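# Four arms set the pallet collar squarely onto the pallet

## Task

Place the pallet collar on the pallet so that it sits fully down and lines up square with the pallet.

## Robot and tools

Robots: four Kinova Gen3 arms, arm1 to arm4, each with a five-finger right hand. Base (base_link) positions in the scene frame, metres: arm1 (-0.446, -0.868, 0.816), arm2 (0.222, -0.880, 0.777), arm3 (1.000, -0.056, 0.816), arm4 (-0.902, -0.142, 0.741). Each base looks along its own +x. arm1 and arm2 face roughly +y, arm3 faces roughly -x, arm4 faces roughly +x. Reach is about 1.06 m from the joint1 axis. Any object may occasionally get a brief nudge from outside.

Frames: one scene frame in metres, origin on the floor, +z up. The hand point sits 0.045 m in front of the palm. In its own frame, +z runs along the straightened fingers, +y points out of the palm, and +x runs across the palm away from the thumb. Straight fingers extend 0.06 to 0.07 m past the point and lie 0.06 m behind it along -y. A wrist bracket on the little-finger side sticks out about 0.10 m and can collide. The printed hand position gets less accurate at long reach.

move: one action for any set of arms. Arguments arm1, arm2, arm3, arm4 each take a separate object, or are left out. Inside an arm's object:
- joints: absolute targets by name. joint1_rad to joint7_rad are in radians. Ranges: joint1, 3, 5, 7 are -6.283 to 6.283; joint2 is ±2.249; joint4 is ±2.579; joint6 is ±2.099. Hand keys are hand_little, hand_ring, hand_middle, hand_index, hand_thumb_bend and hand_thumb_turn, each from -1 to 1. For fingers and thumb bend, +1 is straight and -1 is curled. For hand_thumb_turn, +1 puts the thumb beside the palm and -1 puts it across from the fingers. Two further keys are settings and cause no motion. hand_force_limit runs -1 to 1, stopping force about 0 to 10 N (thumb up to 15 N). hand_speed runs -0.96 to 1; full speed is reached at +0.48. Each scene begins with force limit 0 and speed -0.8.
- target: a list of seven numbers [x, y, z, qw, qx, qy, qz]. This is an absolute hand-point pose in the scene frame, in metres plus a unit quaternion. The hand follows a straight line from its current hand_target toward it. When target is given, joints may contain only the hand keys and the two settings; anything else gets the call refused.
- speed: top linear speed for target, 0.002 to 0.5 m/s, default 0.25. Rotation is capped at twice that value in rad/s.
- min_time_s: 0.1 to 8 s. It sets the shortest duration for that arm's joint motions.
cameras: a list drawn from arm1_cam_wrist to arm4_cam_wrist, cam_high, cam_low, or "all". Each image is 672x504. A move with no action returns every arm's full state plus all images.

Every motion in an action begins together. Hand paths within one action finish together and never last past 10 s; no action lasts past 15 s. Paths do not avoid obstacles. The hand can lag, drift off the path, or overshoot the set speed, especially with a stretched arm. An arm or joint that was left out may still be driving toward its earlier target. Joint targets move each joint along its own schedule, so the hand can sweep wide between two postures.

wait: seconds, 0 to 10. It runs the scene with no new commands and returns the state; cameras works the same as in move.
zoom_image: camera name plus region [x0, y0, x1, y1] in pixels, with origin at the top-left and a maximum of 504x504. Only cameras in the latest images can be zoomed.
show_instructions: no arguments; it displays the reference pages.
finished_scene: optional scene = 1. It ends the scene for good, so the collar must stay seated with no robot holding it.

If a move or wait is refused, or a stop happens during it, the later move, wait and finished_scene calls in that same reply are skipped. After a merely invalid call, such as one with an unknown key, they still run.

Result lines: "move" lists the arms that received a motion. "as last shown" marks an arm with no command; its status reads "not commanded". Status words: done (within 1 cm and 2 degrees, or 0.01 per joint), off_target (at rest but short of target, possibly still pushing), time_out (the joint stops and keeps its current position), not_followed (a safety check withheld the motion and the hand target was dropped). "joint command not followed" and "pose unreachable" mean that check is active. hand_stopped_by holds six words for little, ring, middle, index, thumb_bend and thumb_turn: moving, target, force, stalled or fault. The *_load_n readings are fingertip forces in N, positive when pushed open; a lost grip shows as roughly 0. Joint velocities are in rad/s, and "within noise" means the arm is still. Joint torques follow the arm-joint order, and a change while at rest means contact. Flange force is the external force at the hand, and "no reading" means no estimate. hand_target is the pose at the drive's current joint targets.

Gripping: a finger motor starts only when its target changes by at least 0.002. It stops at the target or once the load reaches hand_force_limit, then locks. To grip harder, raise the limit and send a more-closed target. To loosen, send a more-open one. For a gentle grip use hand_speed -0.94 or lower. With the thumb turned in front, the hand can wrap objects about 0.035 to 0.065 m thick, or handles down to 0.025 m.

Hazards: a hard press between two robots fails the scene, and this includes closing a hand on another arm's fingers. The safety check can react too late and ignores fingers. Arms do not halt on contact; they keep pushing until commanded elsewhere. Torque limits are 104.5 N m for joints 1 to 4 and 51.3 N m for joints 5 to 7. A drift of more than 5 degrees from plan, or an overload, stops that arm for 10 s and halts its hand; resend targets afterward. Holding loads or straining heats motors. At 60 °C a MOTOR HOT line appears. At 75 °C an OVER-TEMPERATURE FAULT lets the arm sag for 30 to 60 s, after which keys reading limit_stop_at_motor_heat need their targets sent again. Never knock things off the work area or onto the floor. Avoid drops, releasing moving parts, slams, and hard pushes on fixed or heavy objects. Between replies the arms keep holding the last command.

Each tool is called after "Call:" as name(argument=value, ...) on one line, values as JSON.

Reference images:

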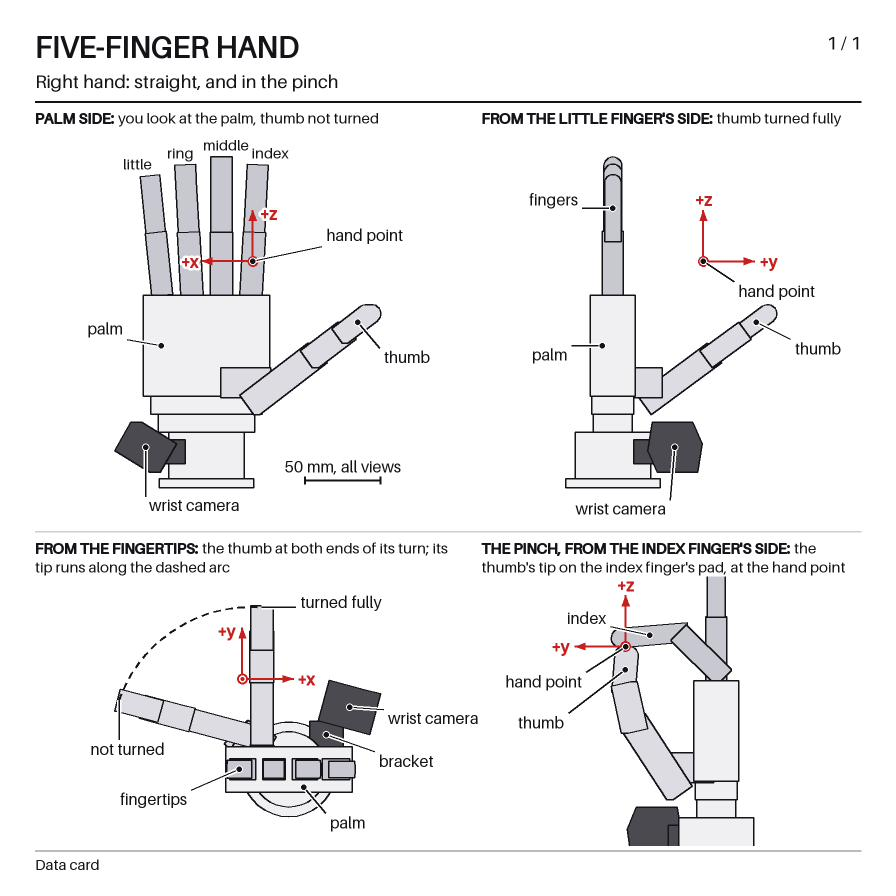

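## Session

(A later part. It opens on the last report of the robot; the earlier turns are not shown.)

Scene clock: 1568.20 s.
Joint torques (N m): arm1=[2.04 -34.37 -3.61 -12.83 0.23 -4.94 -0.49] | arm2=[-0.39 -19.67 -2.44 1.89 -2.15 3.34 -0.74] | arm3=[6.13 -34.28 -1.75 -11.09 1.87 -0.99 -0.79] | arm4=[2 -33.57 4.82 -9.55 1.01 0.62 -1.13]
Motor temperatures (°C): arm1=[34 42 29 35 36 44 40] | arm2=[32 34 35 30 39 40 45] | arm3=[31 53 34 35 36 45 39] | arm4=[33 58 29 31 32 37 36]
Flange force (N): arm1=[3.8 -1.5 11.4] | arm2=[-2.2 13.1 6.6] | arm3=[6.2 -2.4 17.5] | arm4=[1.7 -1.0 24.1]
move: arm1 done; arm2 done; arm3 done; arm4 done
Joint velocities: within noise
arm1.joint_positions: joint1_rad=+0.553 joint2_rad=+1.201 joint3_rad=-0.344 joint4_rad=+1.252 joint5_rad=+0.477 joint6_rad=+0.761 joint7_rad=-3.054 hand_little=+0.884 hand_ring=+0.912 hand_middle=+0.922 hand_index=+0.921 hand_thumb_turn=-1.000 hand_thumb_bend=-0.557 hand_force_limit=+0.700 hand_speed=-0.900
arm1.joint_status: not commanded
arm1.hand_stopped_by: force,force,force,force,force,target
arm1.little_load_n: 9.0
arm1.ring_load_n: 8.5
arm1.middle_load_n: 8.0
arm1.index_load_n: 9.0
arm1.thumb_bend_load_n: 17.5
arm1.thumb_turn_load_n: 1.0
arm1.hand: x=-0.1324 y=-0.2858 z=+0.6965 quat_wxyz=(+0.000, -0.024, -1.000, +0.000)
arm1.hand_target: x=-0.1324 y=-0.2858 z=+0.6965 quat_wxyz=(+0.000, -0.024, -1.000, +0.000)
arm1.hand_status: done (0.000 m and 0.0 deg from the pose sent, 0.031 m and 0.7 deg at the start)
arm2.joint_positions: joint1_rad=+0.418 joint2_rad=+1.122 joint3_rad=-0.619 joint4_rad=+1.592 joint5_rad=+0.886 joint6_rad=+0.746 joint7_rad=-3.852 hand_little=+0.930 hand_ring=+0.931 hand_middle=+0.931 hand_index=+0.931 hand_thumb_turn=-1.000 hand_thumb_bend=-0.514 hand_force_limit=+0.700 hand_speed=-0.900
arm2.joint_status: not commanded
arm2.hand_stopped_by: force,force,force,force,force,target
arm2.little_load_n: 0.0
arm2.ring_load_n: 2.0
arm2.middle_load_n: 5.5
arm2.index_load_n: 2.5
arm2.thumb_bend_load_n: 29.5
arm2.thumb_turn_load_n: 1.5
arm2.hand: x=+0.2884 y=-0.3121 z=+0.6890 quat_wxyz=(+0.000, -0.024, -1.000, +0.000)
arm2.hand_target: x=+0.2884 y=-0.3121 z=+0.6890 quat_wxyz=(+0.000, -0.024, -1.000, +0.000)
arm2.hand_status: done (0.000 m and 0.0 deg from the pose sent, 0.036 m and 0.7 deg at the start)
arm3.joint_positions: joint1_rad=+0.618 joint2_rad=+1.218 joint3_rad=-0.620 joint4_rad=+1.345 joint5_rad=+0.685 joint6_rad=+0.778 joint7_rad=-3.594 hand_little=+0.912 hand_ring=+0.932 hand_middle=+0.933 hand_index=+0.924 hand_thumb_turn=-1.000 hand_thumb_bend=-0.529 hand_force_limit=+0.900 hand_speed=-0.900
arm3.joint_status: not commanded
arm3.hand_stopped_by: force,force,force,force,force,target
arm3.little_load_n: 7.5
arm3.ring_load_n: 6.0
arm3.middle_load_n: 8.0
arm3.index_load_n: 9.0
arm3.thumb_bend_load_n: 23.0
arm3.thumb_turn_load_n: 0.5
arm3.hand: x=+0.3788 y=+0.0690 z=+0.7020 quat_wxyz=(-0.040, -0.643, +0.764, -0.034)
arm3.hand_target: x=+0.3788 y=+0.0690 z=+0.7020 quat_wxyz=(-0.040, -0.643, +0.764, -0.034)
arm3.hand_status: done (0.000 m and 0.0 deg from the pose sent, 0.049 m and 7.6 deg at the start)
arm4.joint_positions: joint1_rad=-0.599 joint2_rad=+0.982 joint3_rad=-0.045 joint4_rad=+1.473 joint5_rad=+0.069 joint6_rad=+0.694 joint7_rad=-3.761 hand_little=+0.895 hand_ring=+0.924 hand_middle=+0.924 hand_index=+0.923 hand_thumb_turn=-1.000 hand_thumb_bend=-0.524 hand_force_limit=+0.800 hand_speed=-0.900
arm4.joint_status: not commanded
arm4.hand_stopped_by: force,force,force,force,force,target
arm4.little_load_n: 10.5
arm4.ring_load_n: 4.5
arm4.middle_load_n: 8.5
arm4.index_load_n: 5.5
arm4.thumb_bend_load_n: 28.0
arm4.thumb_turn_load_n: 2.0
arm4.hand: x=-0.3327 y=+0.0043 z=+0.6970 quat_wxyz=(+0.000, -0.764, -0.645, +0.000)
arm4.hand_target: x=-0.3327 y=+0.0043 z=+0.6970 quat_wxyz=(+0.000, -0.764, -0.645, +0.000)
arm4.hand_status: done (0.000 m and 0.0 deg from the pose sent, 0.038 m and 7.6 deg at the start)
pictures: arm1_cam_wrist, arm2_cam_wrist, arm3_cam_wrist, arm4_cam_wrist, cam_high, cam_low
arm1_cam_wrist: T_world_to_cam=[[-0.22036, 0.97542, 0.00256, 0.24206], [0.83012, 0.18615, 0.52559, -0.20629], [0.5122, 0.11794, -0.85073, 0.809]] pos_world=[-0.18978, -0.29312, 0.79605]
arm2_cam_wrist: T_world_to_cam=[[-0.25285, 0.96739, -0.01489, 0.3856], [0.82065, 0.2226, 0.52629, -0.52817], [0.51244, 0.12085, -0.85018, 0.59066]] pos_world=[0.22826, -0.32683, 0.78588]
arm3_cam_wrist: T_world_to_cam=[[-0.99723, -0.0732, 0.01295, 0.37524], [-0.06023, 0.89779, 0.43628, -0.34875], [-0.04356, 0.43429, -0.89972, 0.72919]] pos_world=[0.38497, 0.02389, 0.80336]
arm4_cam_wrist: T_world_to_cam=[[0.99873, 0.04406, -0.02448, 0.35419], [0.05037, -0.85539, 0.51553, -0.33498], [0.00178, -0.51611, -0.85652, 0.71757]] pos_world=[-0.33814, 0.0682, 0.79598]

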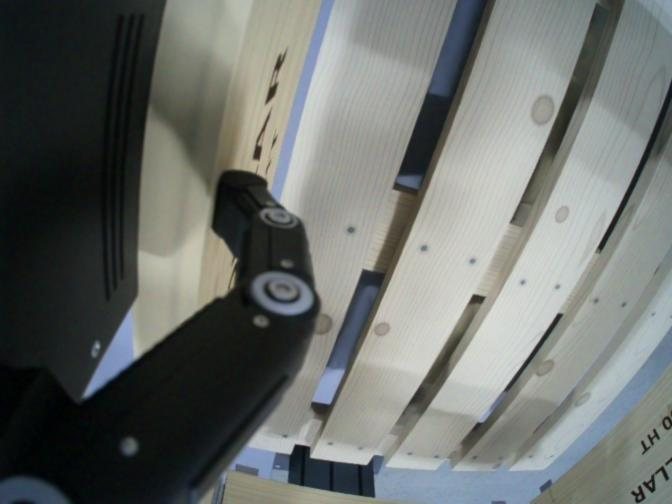

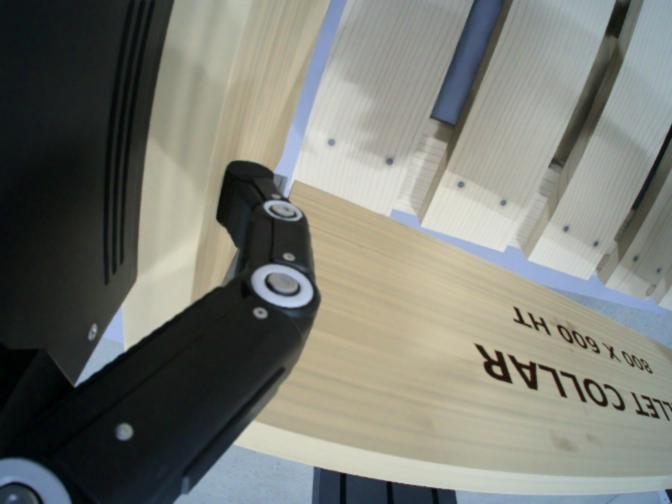

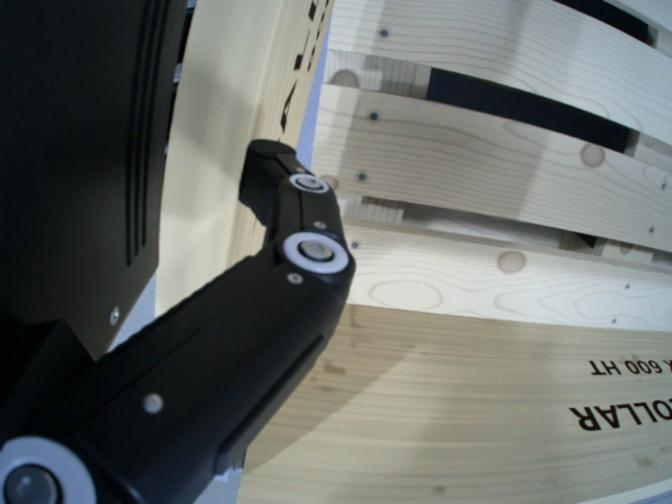

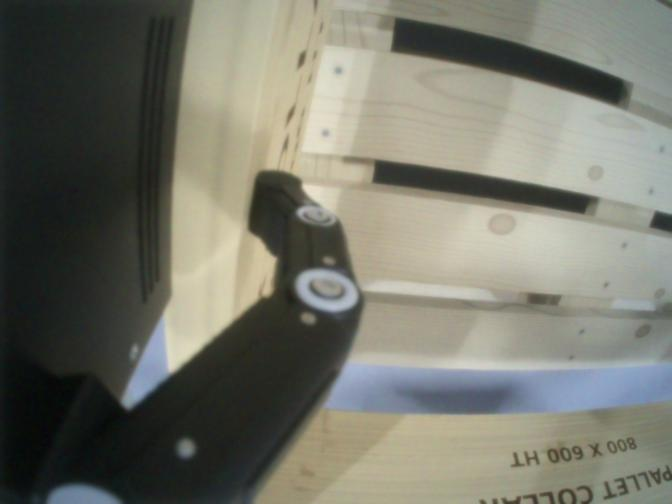

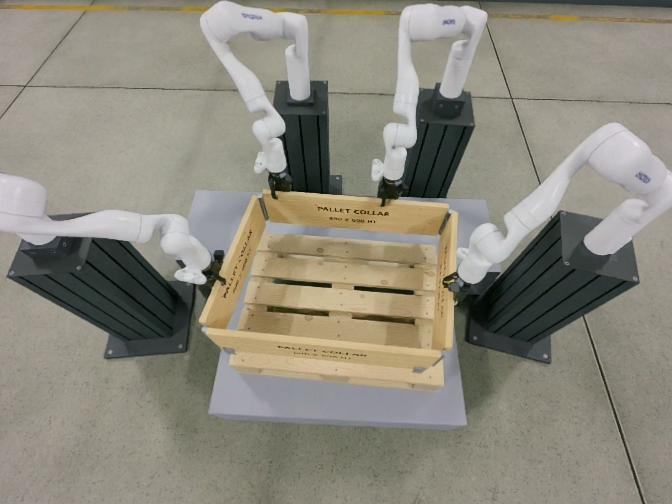

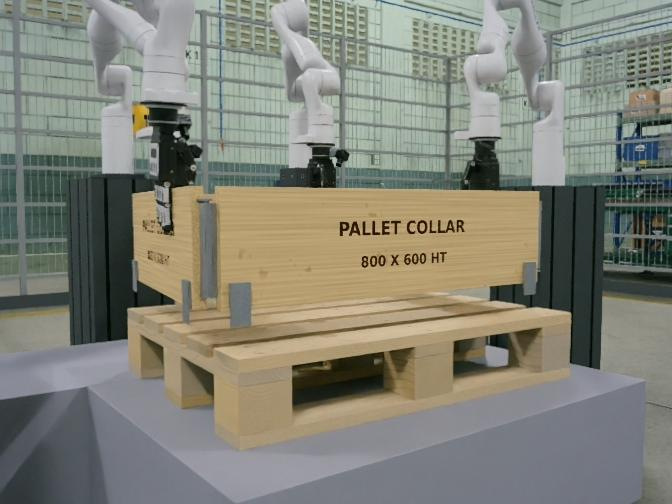

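Call:
move(arm1={"target": [-0.1106, -0.2631, 0.6965, 0, 0.01833, 0.99983, 0], "speed": 0.05}, arm2={"target": [0.3105, -0.2846, 0.689, 0, 0.01833, 0.99983, 0], "speed": 0.05}, arm3={"target": [0.3460, 0.0991, 0.702, -0.0377, -0.6925, 0.7196, -0.0363], "speed": 0.05}, arm4={"target": [-0.3522, 0.0318, 0.697, 0, 0.71995, 0.69403, 0], "speed": 0.05}, cameras=["all"])

Call:
zoom_image(camera="cam_high", region=[200, 190, 300, 290])

Call:
zoom_image(camera="cam_high", region=[380, 190, 480, 290])

Call:
zoom_image(camera="cam_high", region=[190, 310, 290, 410])

Call:
zoom_image(camera="cam_high", region=[380, 320, 480, 420])

Call:
zoom_image(camera="cam_low", region=[100, 180, 350, 400])

Call:
zoom_image(camera="cam_low", region=[420, 180, 620, 400])

Scene clock: 1593.00 s.
Joint torques (N m): arm1=[1.94 -34.89 -3.56 -13.32 0.21 -5.26 -0.5] | arm2=[0.19 -20.79 -2.14 2.05 -2.25 4.39 -0.8] | arm3=[7.49 -36.25 -1.64 -12.99 2.5 -1.58 -0.79] | arm4=[2.08 -33.76 4.56 -9.66 0.91 0.44 -1.11]
Motor temperatures (°C): arm1=[34 42 29 35 36 44 40] | arm2=[32 34 35 30 39 40 45] | arm3=[31 52 33 35 36 45 39] | arm4=[33 57 29 31 32 37 36]
Flange force (N): arm1=[3.3 -1.2 9.7] | arm2=[-1.9 14.9 8.4] | arm3=[9.0 -3.5 16.7] | arm4=[1.9 -1.0 25.4]
move: arm1 done; arm2 done; arm3 done; arm4 done
Joint velocities: within noise
arm1.joint_positions: joint1_rad=+0.560 joint2_rad=+1.255 joint3_rad=-0.363 joint4_rad=+1.101 joint5_rad=+0.466 joint6_rad=+0.855 joint7_rad=-2.984 hand_little=+0.884 hand_ring=+0.912 hand_middle=+0.922 hand_index=+0.921 hand_thumb_turn=-1.000 hand_thumb_bend=-0.557 hand_force_limit=+0.700 hand_speed=-0.900
arm1.joint_status: not commanded
arm1.hand_stopped_by: force,force,force,force,force,target
arm1.little_load_n: 9.0
arm1.ring_load_n: 9.0
arm1.middle_load_n: 8.0
arm1.index_load_n: 9.0
arm1.thumb_bend_load_n: 17.5
arm1.thumb_turn_load_n: 1.0
arm1.hand: x=-0.1106 y=-0.2631 z=+0.6965 quat_wxyz=(+0.000, -0.018, -1.000, +0.000)
arm1.hand_target: x=-0.1106 y=-0.2631 z=+0.6965 quat_wxyz=(+0.000, -0.018, -1.000, +0.000)
arm1.hand_status: done (0.000 m and 0.0 deg from the pose sent, 0.031 m and 0.7 deg at the start)
arm2.joint_positions: joint1_rad=+0.449 joint2_rad=+1.162 joint3_rad=-0.642 joint4_rad=+1.476 joint5_rad=+0.861 joint6_rad=+0.817 joint7_rad=-3.739 hand_little=+0.930 hand_ring=+0.931 hand_middle=+0.931 hand_index=+0.931 hand_thumb_turn=-1.000 hand_thumb_bend=-0.513 hand_force_limit=+0.700 hand_speed=-0.900
arm2.joint_status: not commanded
arm2.hand_stopped_by: force,force,force,force,force,target
arm2.little_load_n: 0.0
arm2.ring_load_n: 1.0
arm2.middle_load_n: 4.5
arm2.index_load_n: 1.0
arm2.thumb_bend_load_n: 30.5
arm2.thumb_turn_load_n: 2.0
arm2.hand: x=+0.3105 y=-0.2846 z=+0.6890 quat_wxyz=(+0.000, -0.018, -1.000, +0.000)
arm2.hand_target: x=+0.3105 y=-0.2846 z=+0.6890 quat_wxyz=(+0.000, -0.018, -1.000, +0.000)
arm2.hand_status: done (0.000 m and 0.0 deg from the pose sent, 0.035 m and 0.7 deg at the start)
arm3.joint_positions: joint1_rad=+0.652 joint2_rad=+1.289 joint3_rad=-0.674 joint4_rad=+1.154 joint5_rad=+0.685 joint6_rad=+0.922 joint7_rad=-3.348 hand_little=+0.912 hand_ring=+0.932 hand_middle=+0.933 hand_index=+0.924 hand_thumb_turn=-1.000 hand_thumb_bend=-0.529 hand_force_limit=+0.900 hand_speed=-0.900
arm3.joint_status: not commanded
arm3.hand_stopped_by: force,force,force,force,force,target
arm3.little_load_n: 7.5
arm3.ring_load_n: 6.5
arm3.middle_load_n: 8.5
arm3.index_load_n: 9.0
arm3.thumb_bend_load_n: 23.5
arm3.thumb_turn_load_n: 0.0
arm3.hand: x=+0.3460 y=+0.0991 z=+0.7020 quat_wxyz=(-0.038, -0.692, +0.720, -0.036)
arm3.hand_target: x=+0.3460 y=+0.0991 z=+0.7020 quat_wxyz=(-0.038, -0.692, +0.720, -0.036)
arm3.hand_status: done (0.000 m and 0.0 deg from the pose sent, 0.045 m and 7.6 deg at the start)
arm4.joint_positions: joint1_rad=-0.635 joint2_rad=+0.960 joint3_rad=-0.071 joint4_rad=+1.535 joint5_rad=+0.107 joint6_rad=+0.657 joint7_rad=-3.711 hand_little=+0.895 hand_ring=+0.924 hand_middle=+0.924 hand_index=+0.923 hand_thumb_turn=-1.000 hand_thumb_bend=-0.524 hand_force_limit=+0.800 hand_speed=-0.900
arm4.joint_status: not commanded
arm4.hand_stopped_by: force,force,force,force,force,target
arm4.little_load_n: 10.0
arm4.ring_load_n: 4.0
arm4.middle_load_n: 8.0
arm4.index_load_n: 5.5
arm4.thumb_bend_load_n: 28.5
arm4.thumb_turn_load_n: 1.5
arm4.hand: x=-0.3522 y=+0.0318 z=+0.6970 quat_wxyz=(+0.000, -0.720, -0.694, +0.000)
arm4.hand_target: x=-0.3522 y=+0.0318 z=+0.6970 quat_wxyz=(+0.000, -0.720, -0.694, +0.000)
arm4.hand_status: done (0.000 m and 0.0 deg from the pose sent, 0.034 m and 7.6 deg at the start)
pictures: arm1_cam_wrist, arm2_cam_wrist, arm3_cam_wrist, arm4_cam_wrist, cam_high, cam_low
arm1_cam_wrist: T_world_to_cam=[[-0.23161, 0.97281, 0.00255, 0.2228], [0.82791, 0.19573, 0.52559, -0.22631], [0.5108, 0.12384, -0.85073, 0.79657]] pos_world=[-0.16793, -0.27109, 0.79605]
arm2_cam_wrist: T_world_to_cam=[[-0.26391, 0.96443, -0.01492, 0.3672], [0.81803, 0.23199, 0.52632, -0.54894], [0.51106, 0.1267, -0.85016, 0.57811]] pos_world=[0.2505, -0.30003, 0.78588]
arm3_cam_wrist: T_world_to_cam=[[-0.97877, -0.20456, 0.01301, 0.35132], [-0.17853, 0.88196, 0.43619, -0.33518], [-0.1007, 0.42461, -0.89976, 0.73545]] pos_world=[0.35808, 0.05521, 0.80336]
arm4_cam_wrist: T_world_to_cam=[[0.98412, 0.17581, -0.02448, 0.3631], [0.1631, -0.84119, 0.51555, -0.27121], [0.07005, -0.51135, -0.85651, 0.7557]] pos_world=[-0.36603, 0.09445, 0.79597]

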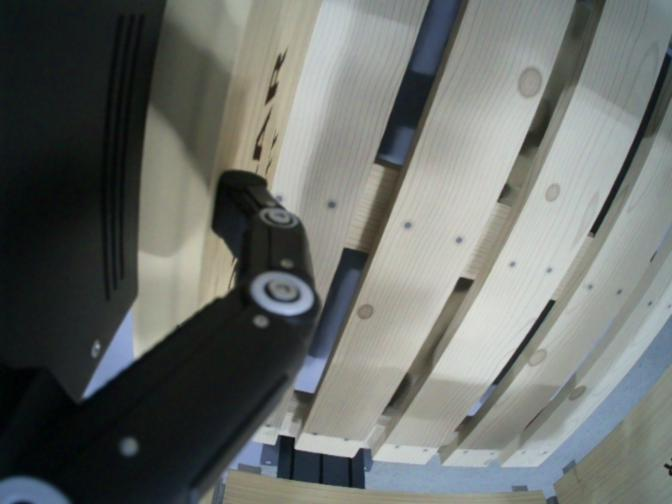

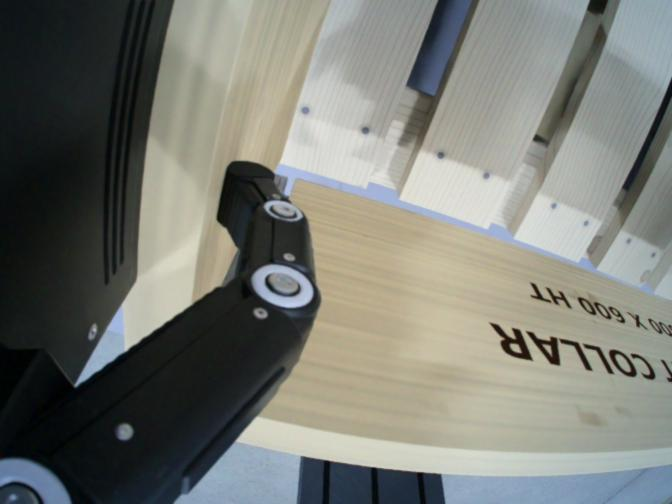

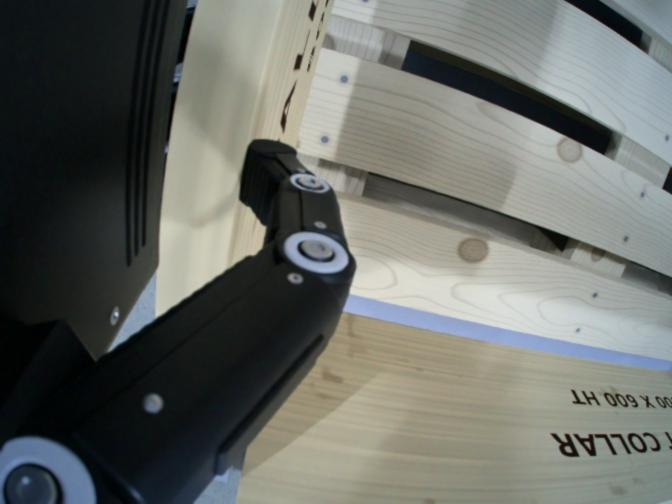

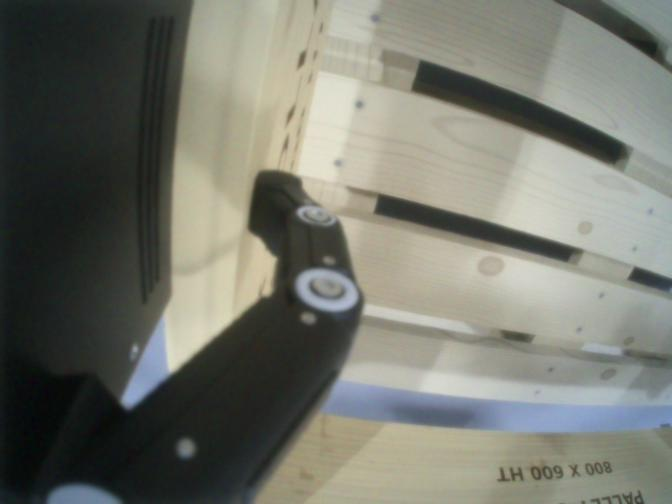

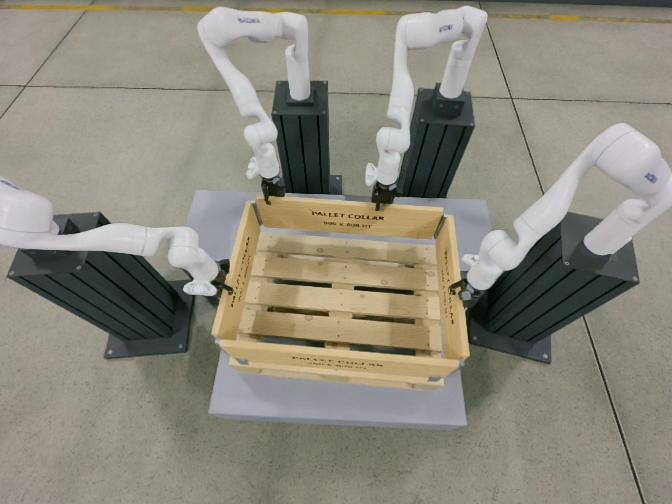

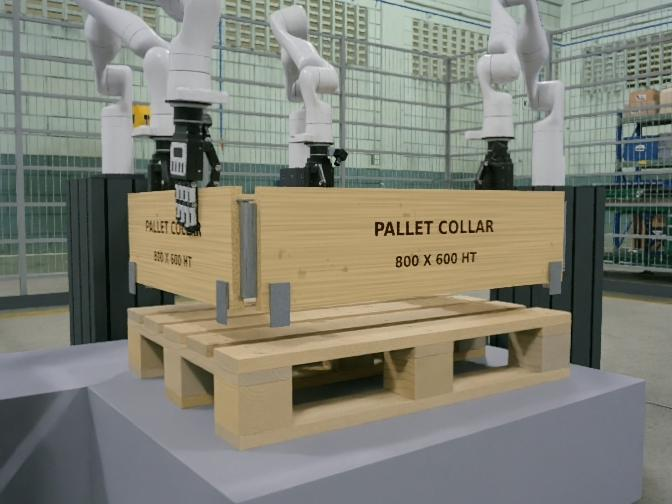

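Scaled by 5.040.

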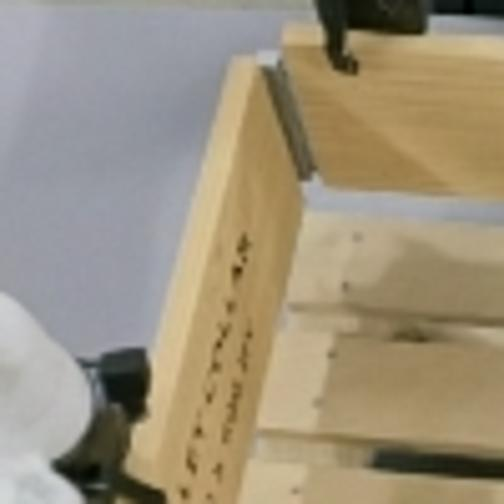

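Scaled by 5.040.

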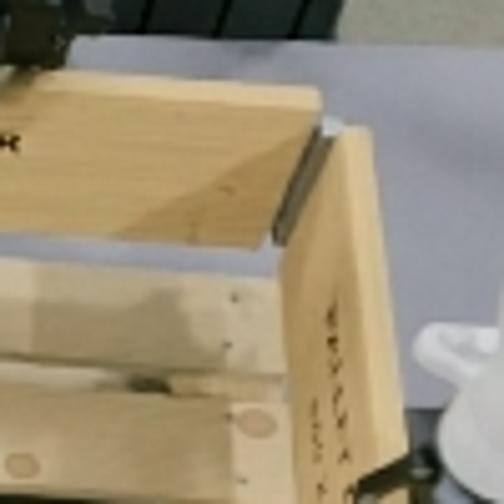

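Scaled by 5.040.

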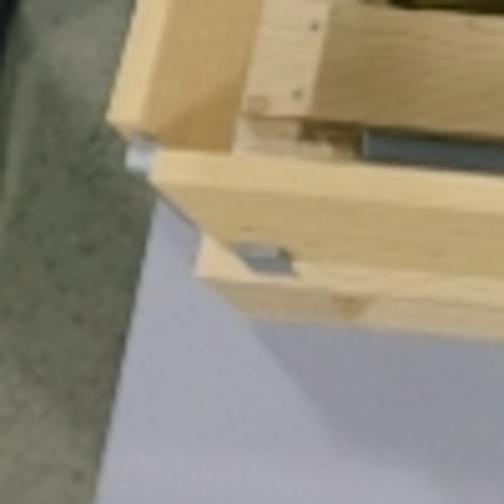

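Scaled by 5.040.

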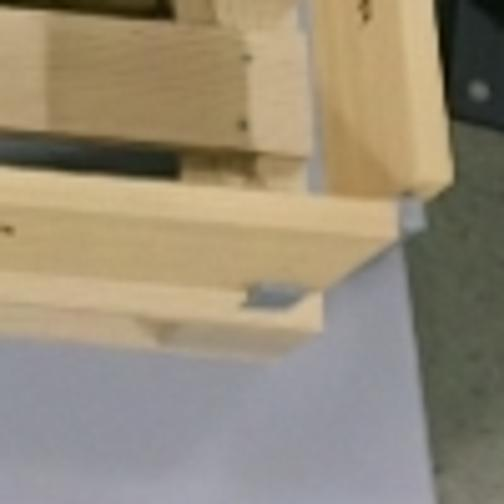

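Scaled by 2.016.

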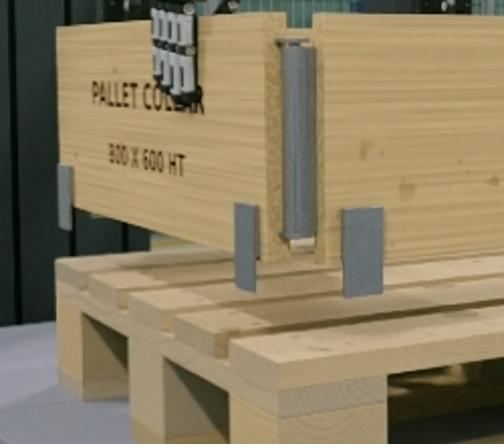

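Scaled by 2.291.

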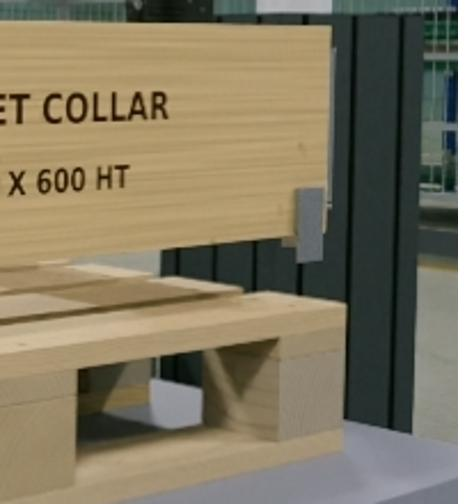

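Call:
move(arm1={"target": [-0.1076, -0.2626, 0.6665, 0, 0.01833, 0.99983, 0], "speed": 0.03}, arm2={"target": [0.3135, -0.2831, 0.659, 0, 0.01833, 0.99983, 0], "speed": 0.03}, arm3={"target": [0.3490, 0.0996, 0.672, -0.0377, -0.6925, 0.7196, -0.0363], "speed": 0.03}, arm4={"target": [-0.3492, 0.0323, 0.667, 0, 0.71995, 0.69403, 0], "speed": 0.03}, cameras=["all"])

Call:
zoom_image(camera="cam_high", region=[210, 190, 310, 290])

Call:
zoom_image(camera="cam_high", region=[380, 190, 480, 290])

Call:
zoom_image(camera="cam_high", region=[200, 320, 280, 400])

Call:
zoom_image(camera="cam_high", region=[400, 330, 480, 410])

Call:
zoom_image(camera="cam_low", region=[170, 240, 310, 380])

Call:
zoom_image(camera="cam_low", region=[490, 220, 610, 340])

Call:
zoom_image(camera="cam_low", region=[90, 220, 210, 340])

Scene clock: 1635.50 s.
Joint torques (N m): arm1=[1.85 -35.54 -3.64 -12.55 -0.03 -4.66 -0.51] | arm2=[0.57 -21.76 -1.66 0.21 -1.36 3.33 -0.78] | arm3=[5.61 -35.75 -3.33 -11.32 1.4 -1.44 -0.79] | arm4=[1.5 -33.18 3.92 -8.34 0.56 0.76 -1.08]
Motor temperatures (°C): arm1=[34 43 29 35 36 44 40] | arm2=[32 34 35 30 39 40 45] | arm3=[31 53 33 36 36 45 39] | arm4=[33 57 29 31 32 37 36]
Flange force (N): arm1=[2.5 0.1 11.5] | arm2=[-0.9 11.0 6.8] | arm3=[5.6 -2.0 17.1] | arm4=[1.3 0.2 24.2]
move: arm1 done; arm2 done; arm3 done; arm4 done
Joint velocities: within noise
arm1.joint_positions: joint1_rad=+0.557 joint2_rad=+1.314 joint3_rad=-0.355 joint4_rad=+1.066 joint5_rad=+0.475 joint6_rad=+0.829 joint7_rad=-2.980 hand_little=+0.884 hand_ring=+0.912 hand_middle=+0.922 hand_index=+0.921 hand_thumb_turn=-1.000 hand_thumb_bend=-0.557 hand_force_limit=+0.700 hand_speed=-0.900
arm1.joint_status: not commanded
arm1.hand_stopped_by: force,force,force,force,force,target
arm1.little_load_n: 9.0
arm1.ring_load_n: 8.5
arm1.middle_load_n: 8.0
arm1.index_load_n: 8.5
arm1.thumb_bend_load_n: 17.5
arm1.thumb_turn_load_n: 1.0
arm1.hand: x=-0.1076 y=-0.2626 z=+0.6665 quat_wxyz=(+0.000, -0.018, -1.000, +0.000)
arm1.hand_target: x=-0.1076 y=-0.2626 z=+0.6665 quat_wxyz=(+0.000, -0.018, -1.000, +0.000)
arm1.hand_status: done (0.000 m and 0.0 deg from the pose sent, 0.030 m and 0.0 deg at the start)
arm2.joint_positions: joint1_rad=+0.440 joint2_rad=+1.218 joint3_rad=-0.616 joint4_rad=+1.454 joint5_rad=+0.890 joint6_rad=+0.780 joint7_rad=-3.747 hand_little=+0.930 hand_ring=+0.931 hand_middle=+0.931 hand_index=+0.931 hand_thumb_turn=-1.000 hand_thumb_bend=-0.513 hand_force_limit=+0.700 hand_speed=-0.900
arm2.joint_status: not commanded
arm2.hand_stopped_by: force,force,force,force,force,target
arm2.little_load_n: 0.0
arm2.ring_load_n: 2.0
arm2.middle_load_n: 6.0
arm2.index_load_n: 2.0
arm2.thumb_bend_load_n: 29.0
arm2.thumb_turn_load_n: 1.5
arm2.hand: x=+0.3135 y=-0.2831 z=+0.6590 quat_wxyz=(+0.000, -0.018, -1.000, +0.000)
arm2.hand_target: x=+0.3135 y=-0.2831 z=+0.6590 quat_wxyz=(+0.000, -0.018, -1.000, +0.000)
arm2.hand_status: done (0.000 m and 0.0 deg from the pose sent, 0.030 m and 0.0 deg at the start)
arm3.joint_positions: joint1_rad=+0.647 joint2_rad=+1.338 joint3_rad=-0.657 joint4_rad=+1.146 joint5_rad=+0.704 joint6_rad=+0.880 joint7_rad=-3.351 hand_little=+0.912 hand_ring=+0.932 hand_middle=+0.933 hand_index=+0.924 hand_thumb_turn=-1.000 hand_thumb_bend=-0.529 hand_force_limit=+0.900 hand_speed=-0.900
arm3.joint_status: not commanded
arm3.hand_stopped_by: force,force,force,force,force,target
arm3.little_load_n: 7.5
arm3.ring_load_n: 6.0
arm3.middle_load_n: 8.0
arm3.index_load_n: 9.0
arm3.thumb_bend_load_n: 23.5
arm3.thumb_turn_load_n: 0.5
arm3.hand: x=+0.3490 y=+0.0996 z=+0.6720 quat_wxyz=(-0.038, -0.692, +0.720, -0.036)
arm3.hand_target: x=+0.3490 y=+0.0996 z=+0.6720 quat_wxyz=(-0.038, -0.692, +0.720, -0.036)
arm3.hand_status: done (0.000 m and 0.0 deg from the pose sent, 0.030 m and 0.0 deg at the start)
arm4.joint_positions: joint1_rad=-0.635 joint2_rad=+1.021 joint3_rad=-0.067 joint4_rad=+1.518 joint5_rad=+0.111 joint6_rad=+0.612 joint7_rad=-3.713 hand_little=+0.895 hand_ring=+0.924 hand_middle=+0.924 hand_index=+0.923 hand_thumb_turn=-1.000 hand_thumb_bend=-0.524 hand_force_limit=+0.800 hand_speed=-0.900
arm4.joint_status: not commanded
arm4.hand_stopped_by: force,force,force,force,force,target
arm4.little_load_n: 10.0
arm4.ring_load_n: 4.0
arm4.middle_load_n: 7.5
arm4.index_load_n: 5.0
arm4.thumb_bend_load_n: 29.0
arm4.thumb_turn_load_n: 1.5
arm4.hand: x=-0.3492 y=+0.0323 z=+0.6670 quat_wxyz=(+0.000, -0.720, -0.694, +0.000)
arm4.hand_target: x=-0.3492 y=+0.0323 z=+0.6670 quat_wxyz=(+0.000, -0.720, -0.694, +0.000)
arm4.hand_status: done (0.000 m and 0.0 deg from the pose sent, 0.030 m and 0.0 deg at the start)
pictures: arm1_cam_wrist, arm2_cam_wrist, arm3_cam_wrist, arm4_cam_wrist, cam_high, cam_low
arm1_cam_wrist: T_world_to_cam=[[-0.23155, 0.97282, 0.00244, 0.22318], [0.82788, 0.19573, 0.52565, -0.21317], [0.51088, 0.12373, -0.8507, 0.76942]] pos_world=[-0.16493, -0.27059, 0.76605]
arm2_cam_wrist: T_world_to_cam=[[-0.26399, 0.96441, -0.01497, 0.36617], [0.818, 0.23208, 0.52632, -0.536], [0.51106, 0.1267, -0.85016, 0.55083]] pos_world=[0.2536, -0.29853, 0.75588]
arm3_cam_wrist: T_world_to_cam=[[-0.97876, -0.20457, 0.01298, 0.35477], [-0.17854, 0.8819, 0.43631, -0.32209], [-0.10071, 0.42473, -0.8997, 0.7085]] pos_world=[0.36108, 0.05571, 0.77336]
arm4_cam_wrist: T_world_to_cam=[[0.98412, 0.17581, -0.02448, 0.35932], [0.1631, -0.84119, 0.51555, -0.25576], [0.07005, -0.51135, -0.85651, 0.72996]] pos_world=[-0.36303, 0.09495, 0.76587]

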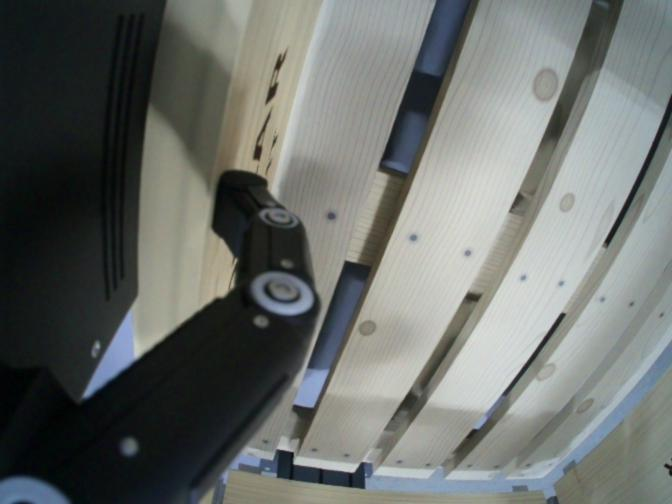

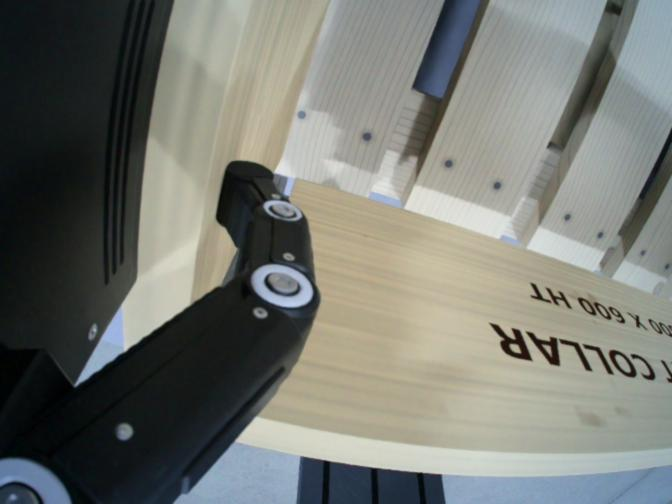

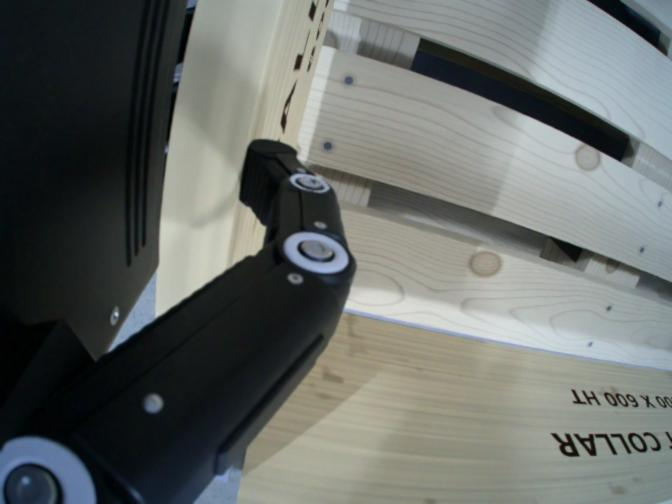

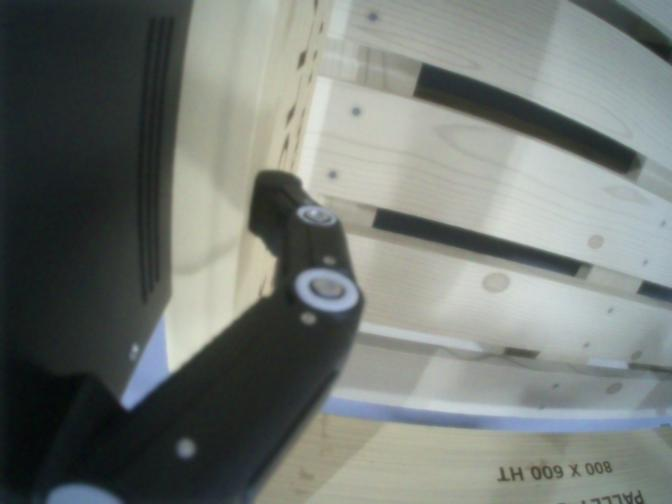

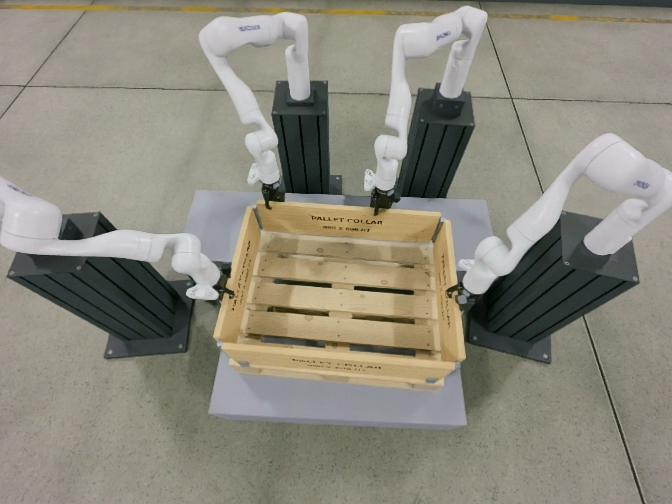

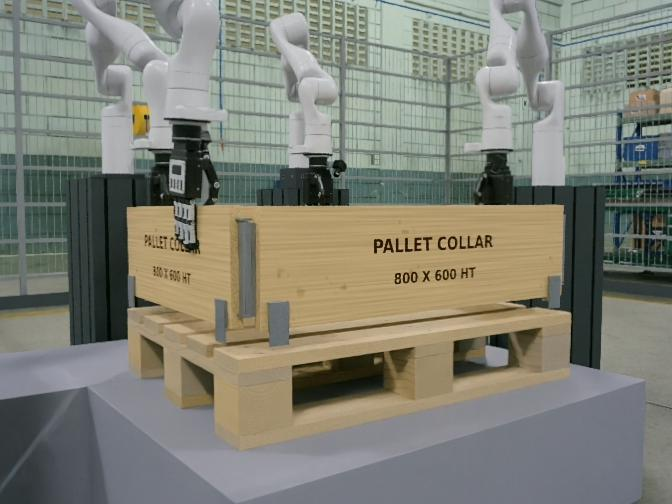

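Scaled by 5.040.

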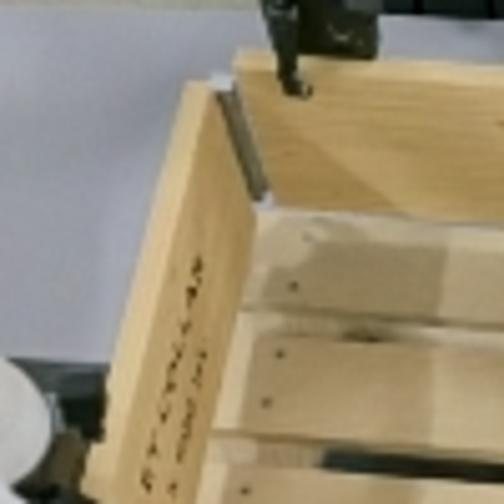

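Scaled by 5.040.

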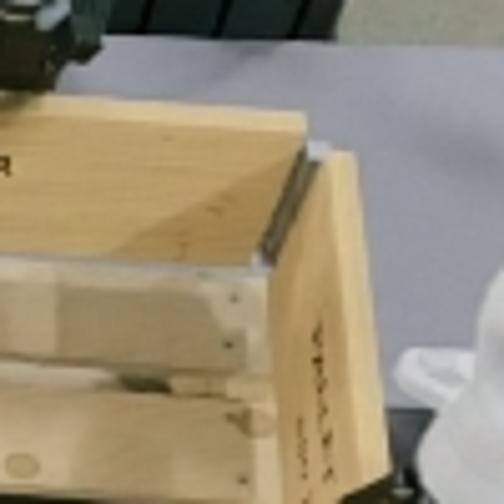

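Scaled by 6.300.

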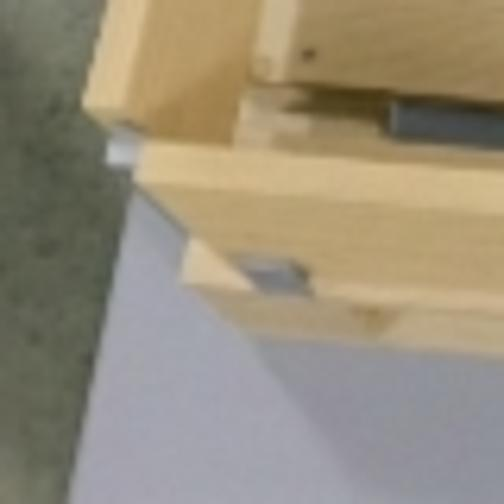

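Scaled by 6.300.

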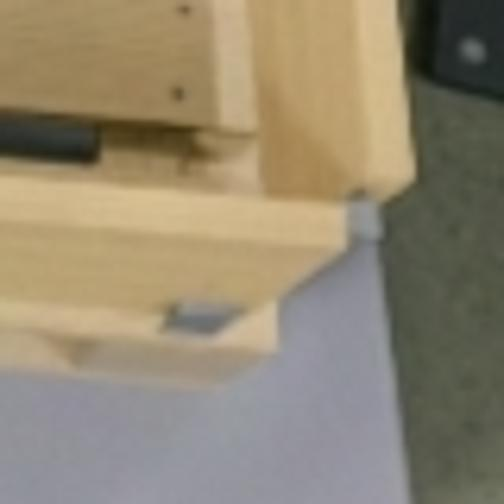

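Scaled by 3.600.

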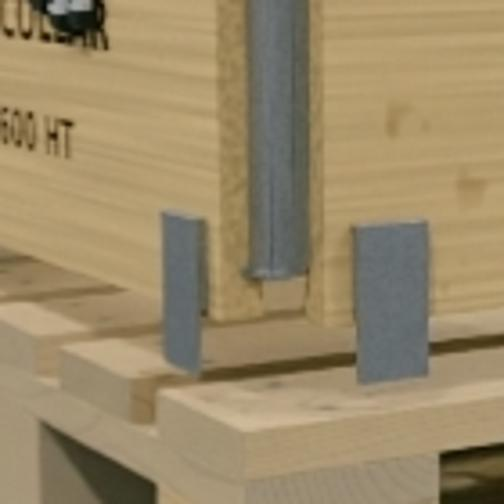

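Scaled by 4.200.

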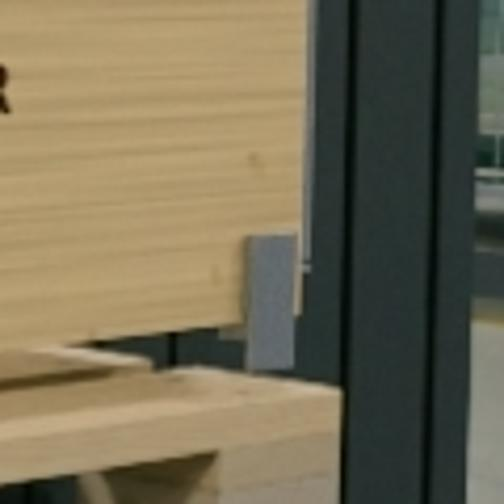

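Scaled by 4.200.

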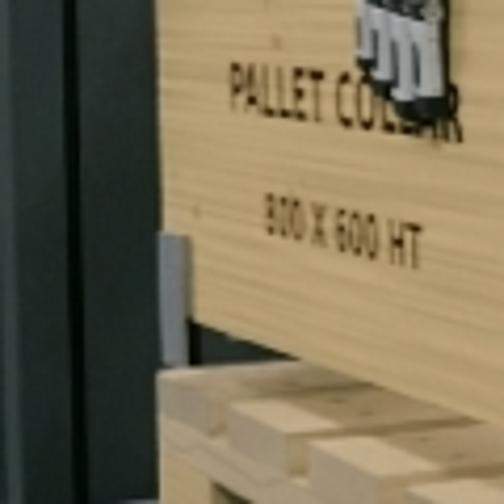

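Call:
zoom_image(camera="cam_high", region=[220, 350, 260, 380])

Call:
zoom_image(camera="cam_high", region=[415, 365, 455, 395])

Call:
zoom_image(camera="cam_low", region=[205, 310, 305, 370])

Call:
zoom_image(camera="arm2_cam_wrist", region=[240, 120, 440, 270])

Call:
zoom_image(camera="arm1_cam_wrist", region=[220, 400, 420, 504])

Scaled by 12.600.

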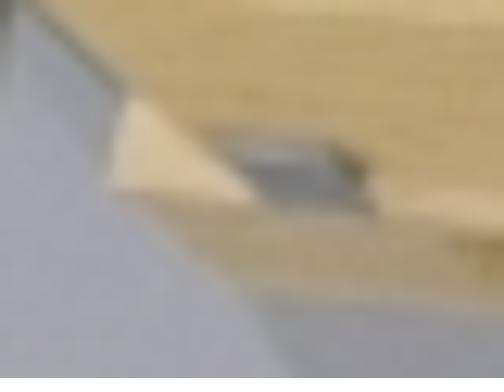

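Scaled by 12.600.

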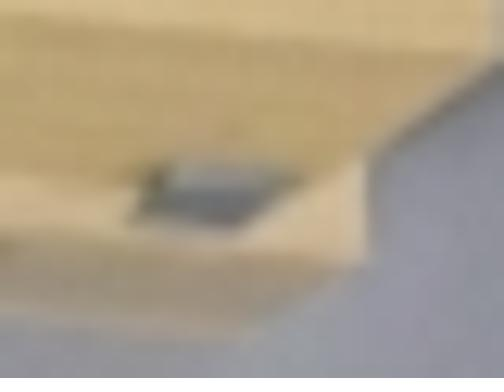

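Scaled by 5.040.

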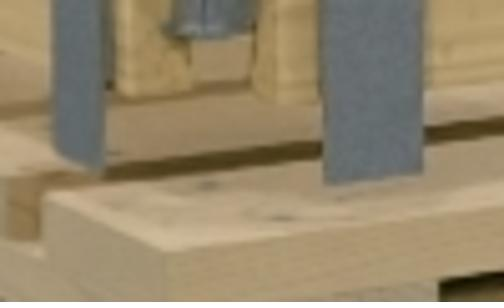

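Scaled by 2.520 from the camera's image (finer frame: 960x720).

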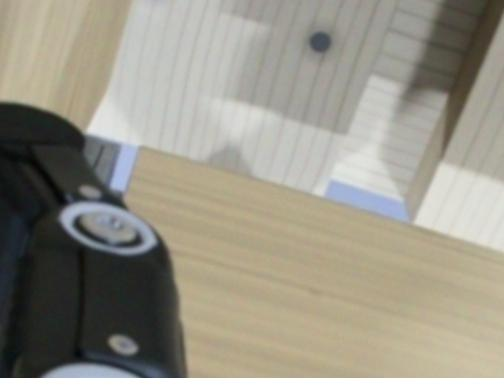

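Scaled by 2.520 from the camera's image (finer frame: 960x720).

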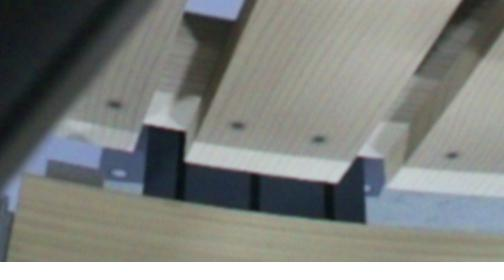

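Call:
zoom_image(camera="arm4_cam_wrist", region=[310, 340, 510, 480])

Call:
zoom_image(camera="arm3_cam_wrist", region=[330, 260, 530, 400])

Call:
zoom_image(camera="arm1_cam_wrist", region=[210, 420, 330, 504])

Scaled by 2.520 from the camera's image (finer frame: 960x720).

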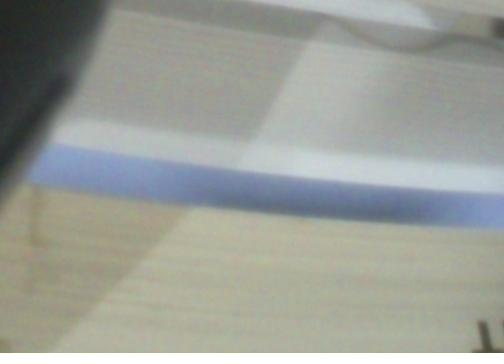

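Scaled by 2.520 from the camera's image (finer frame: 960x720).

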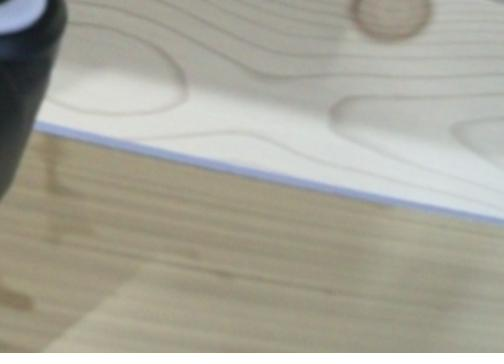

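Scaled by 4.200 from the camera's image (finer frame: 960x720).

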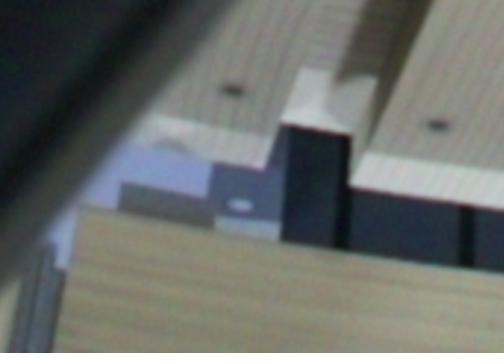

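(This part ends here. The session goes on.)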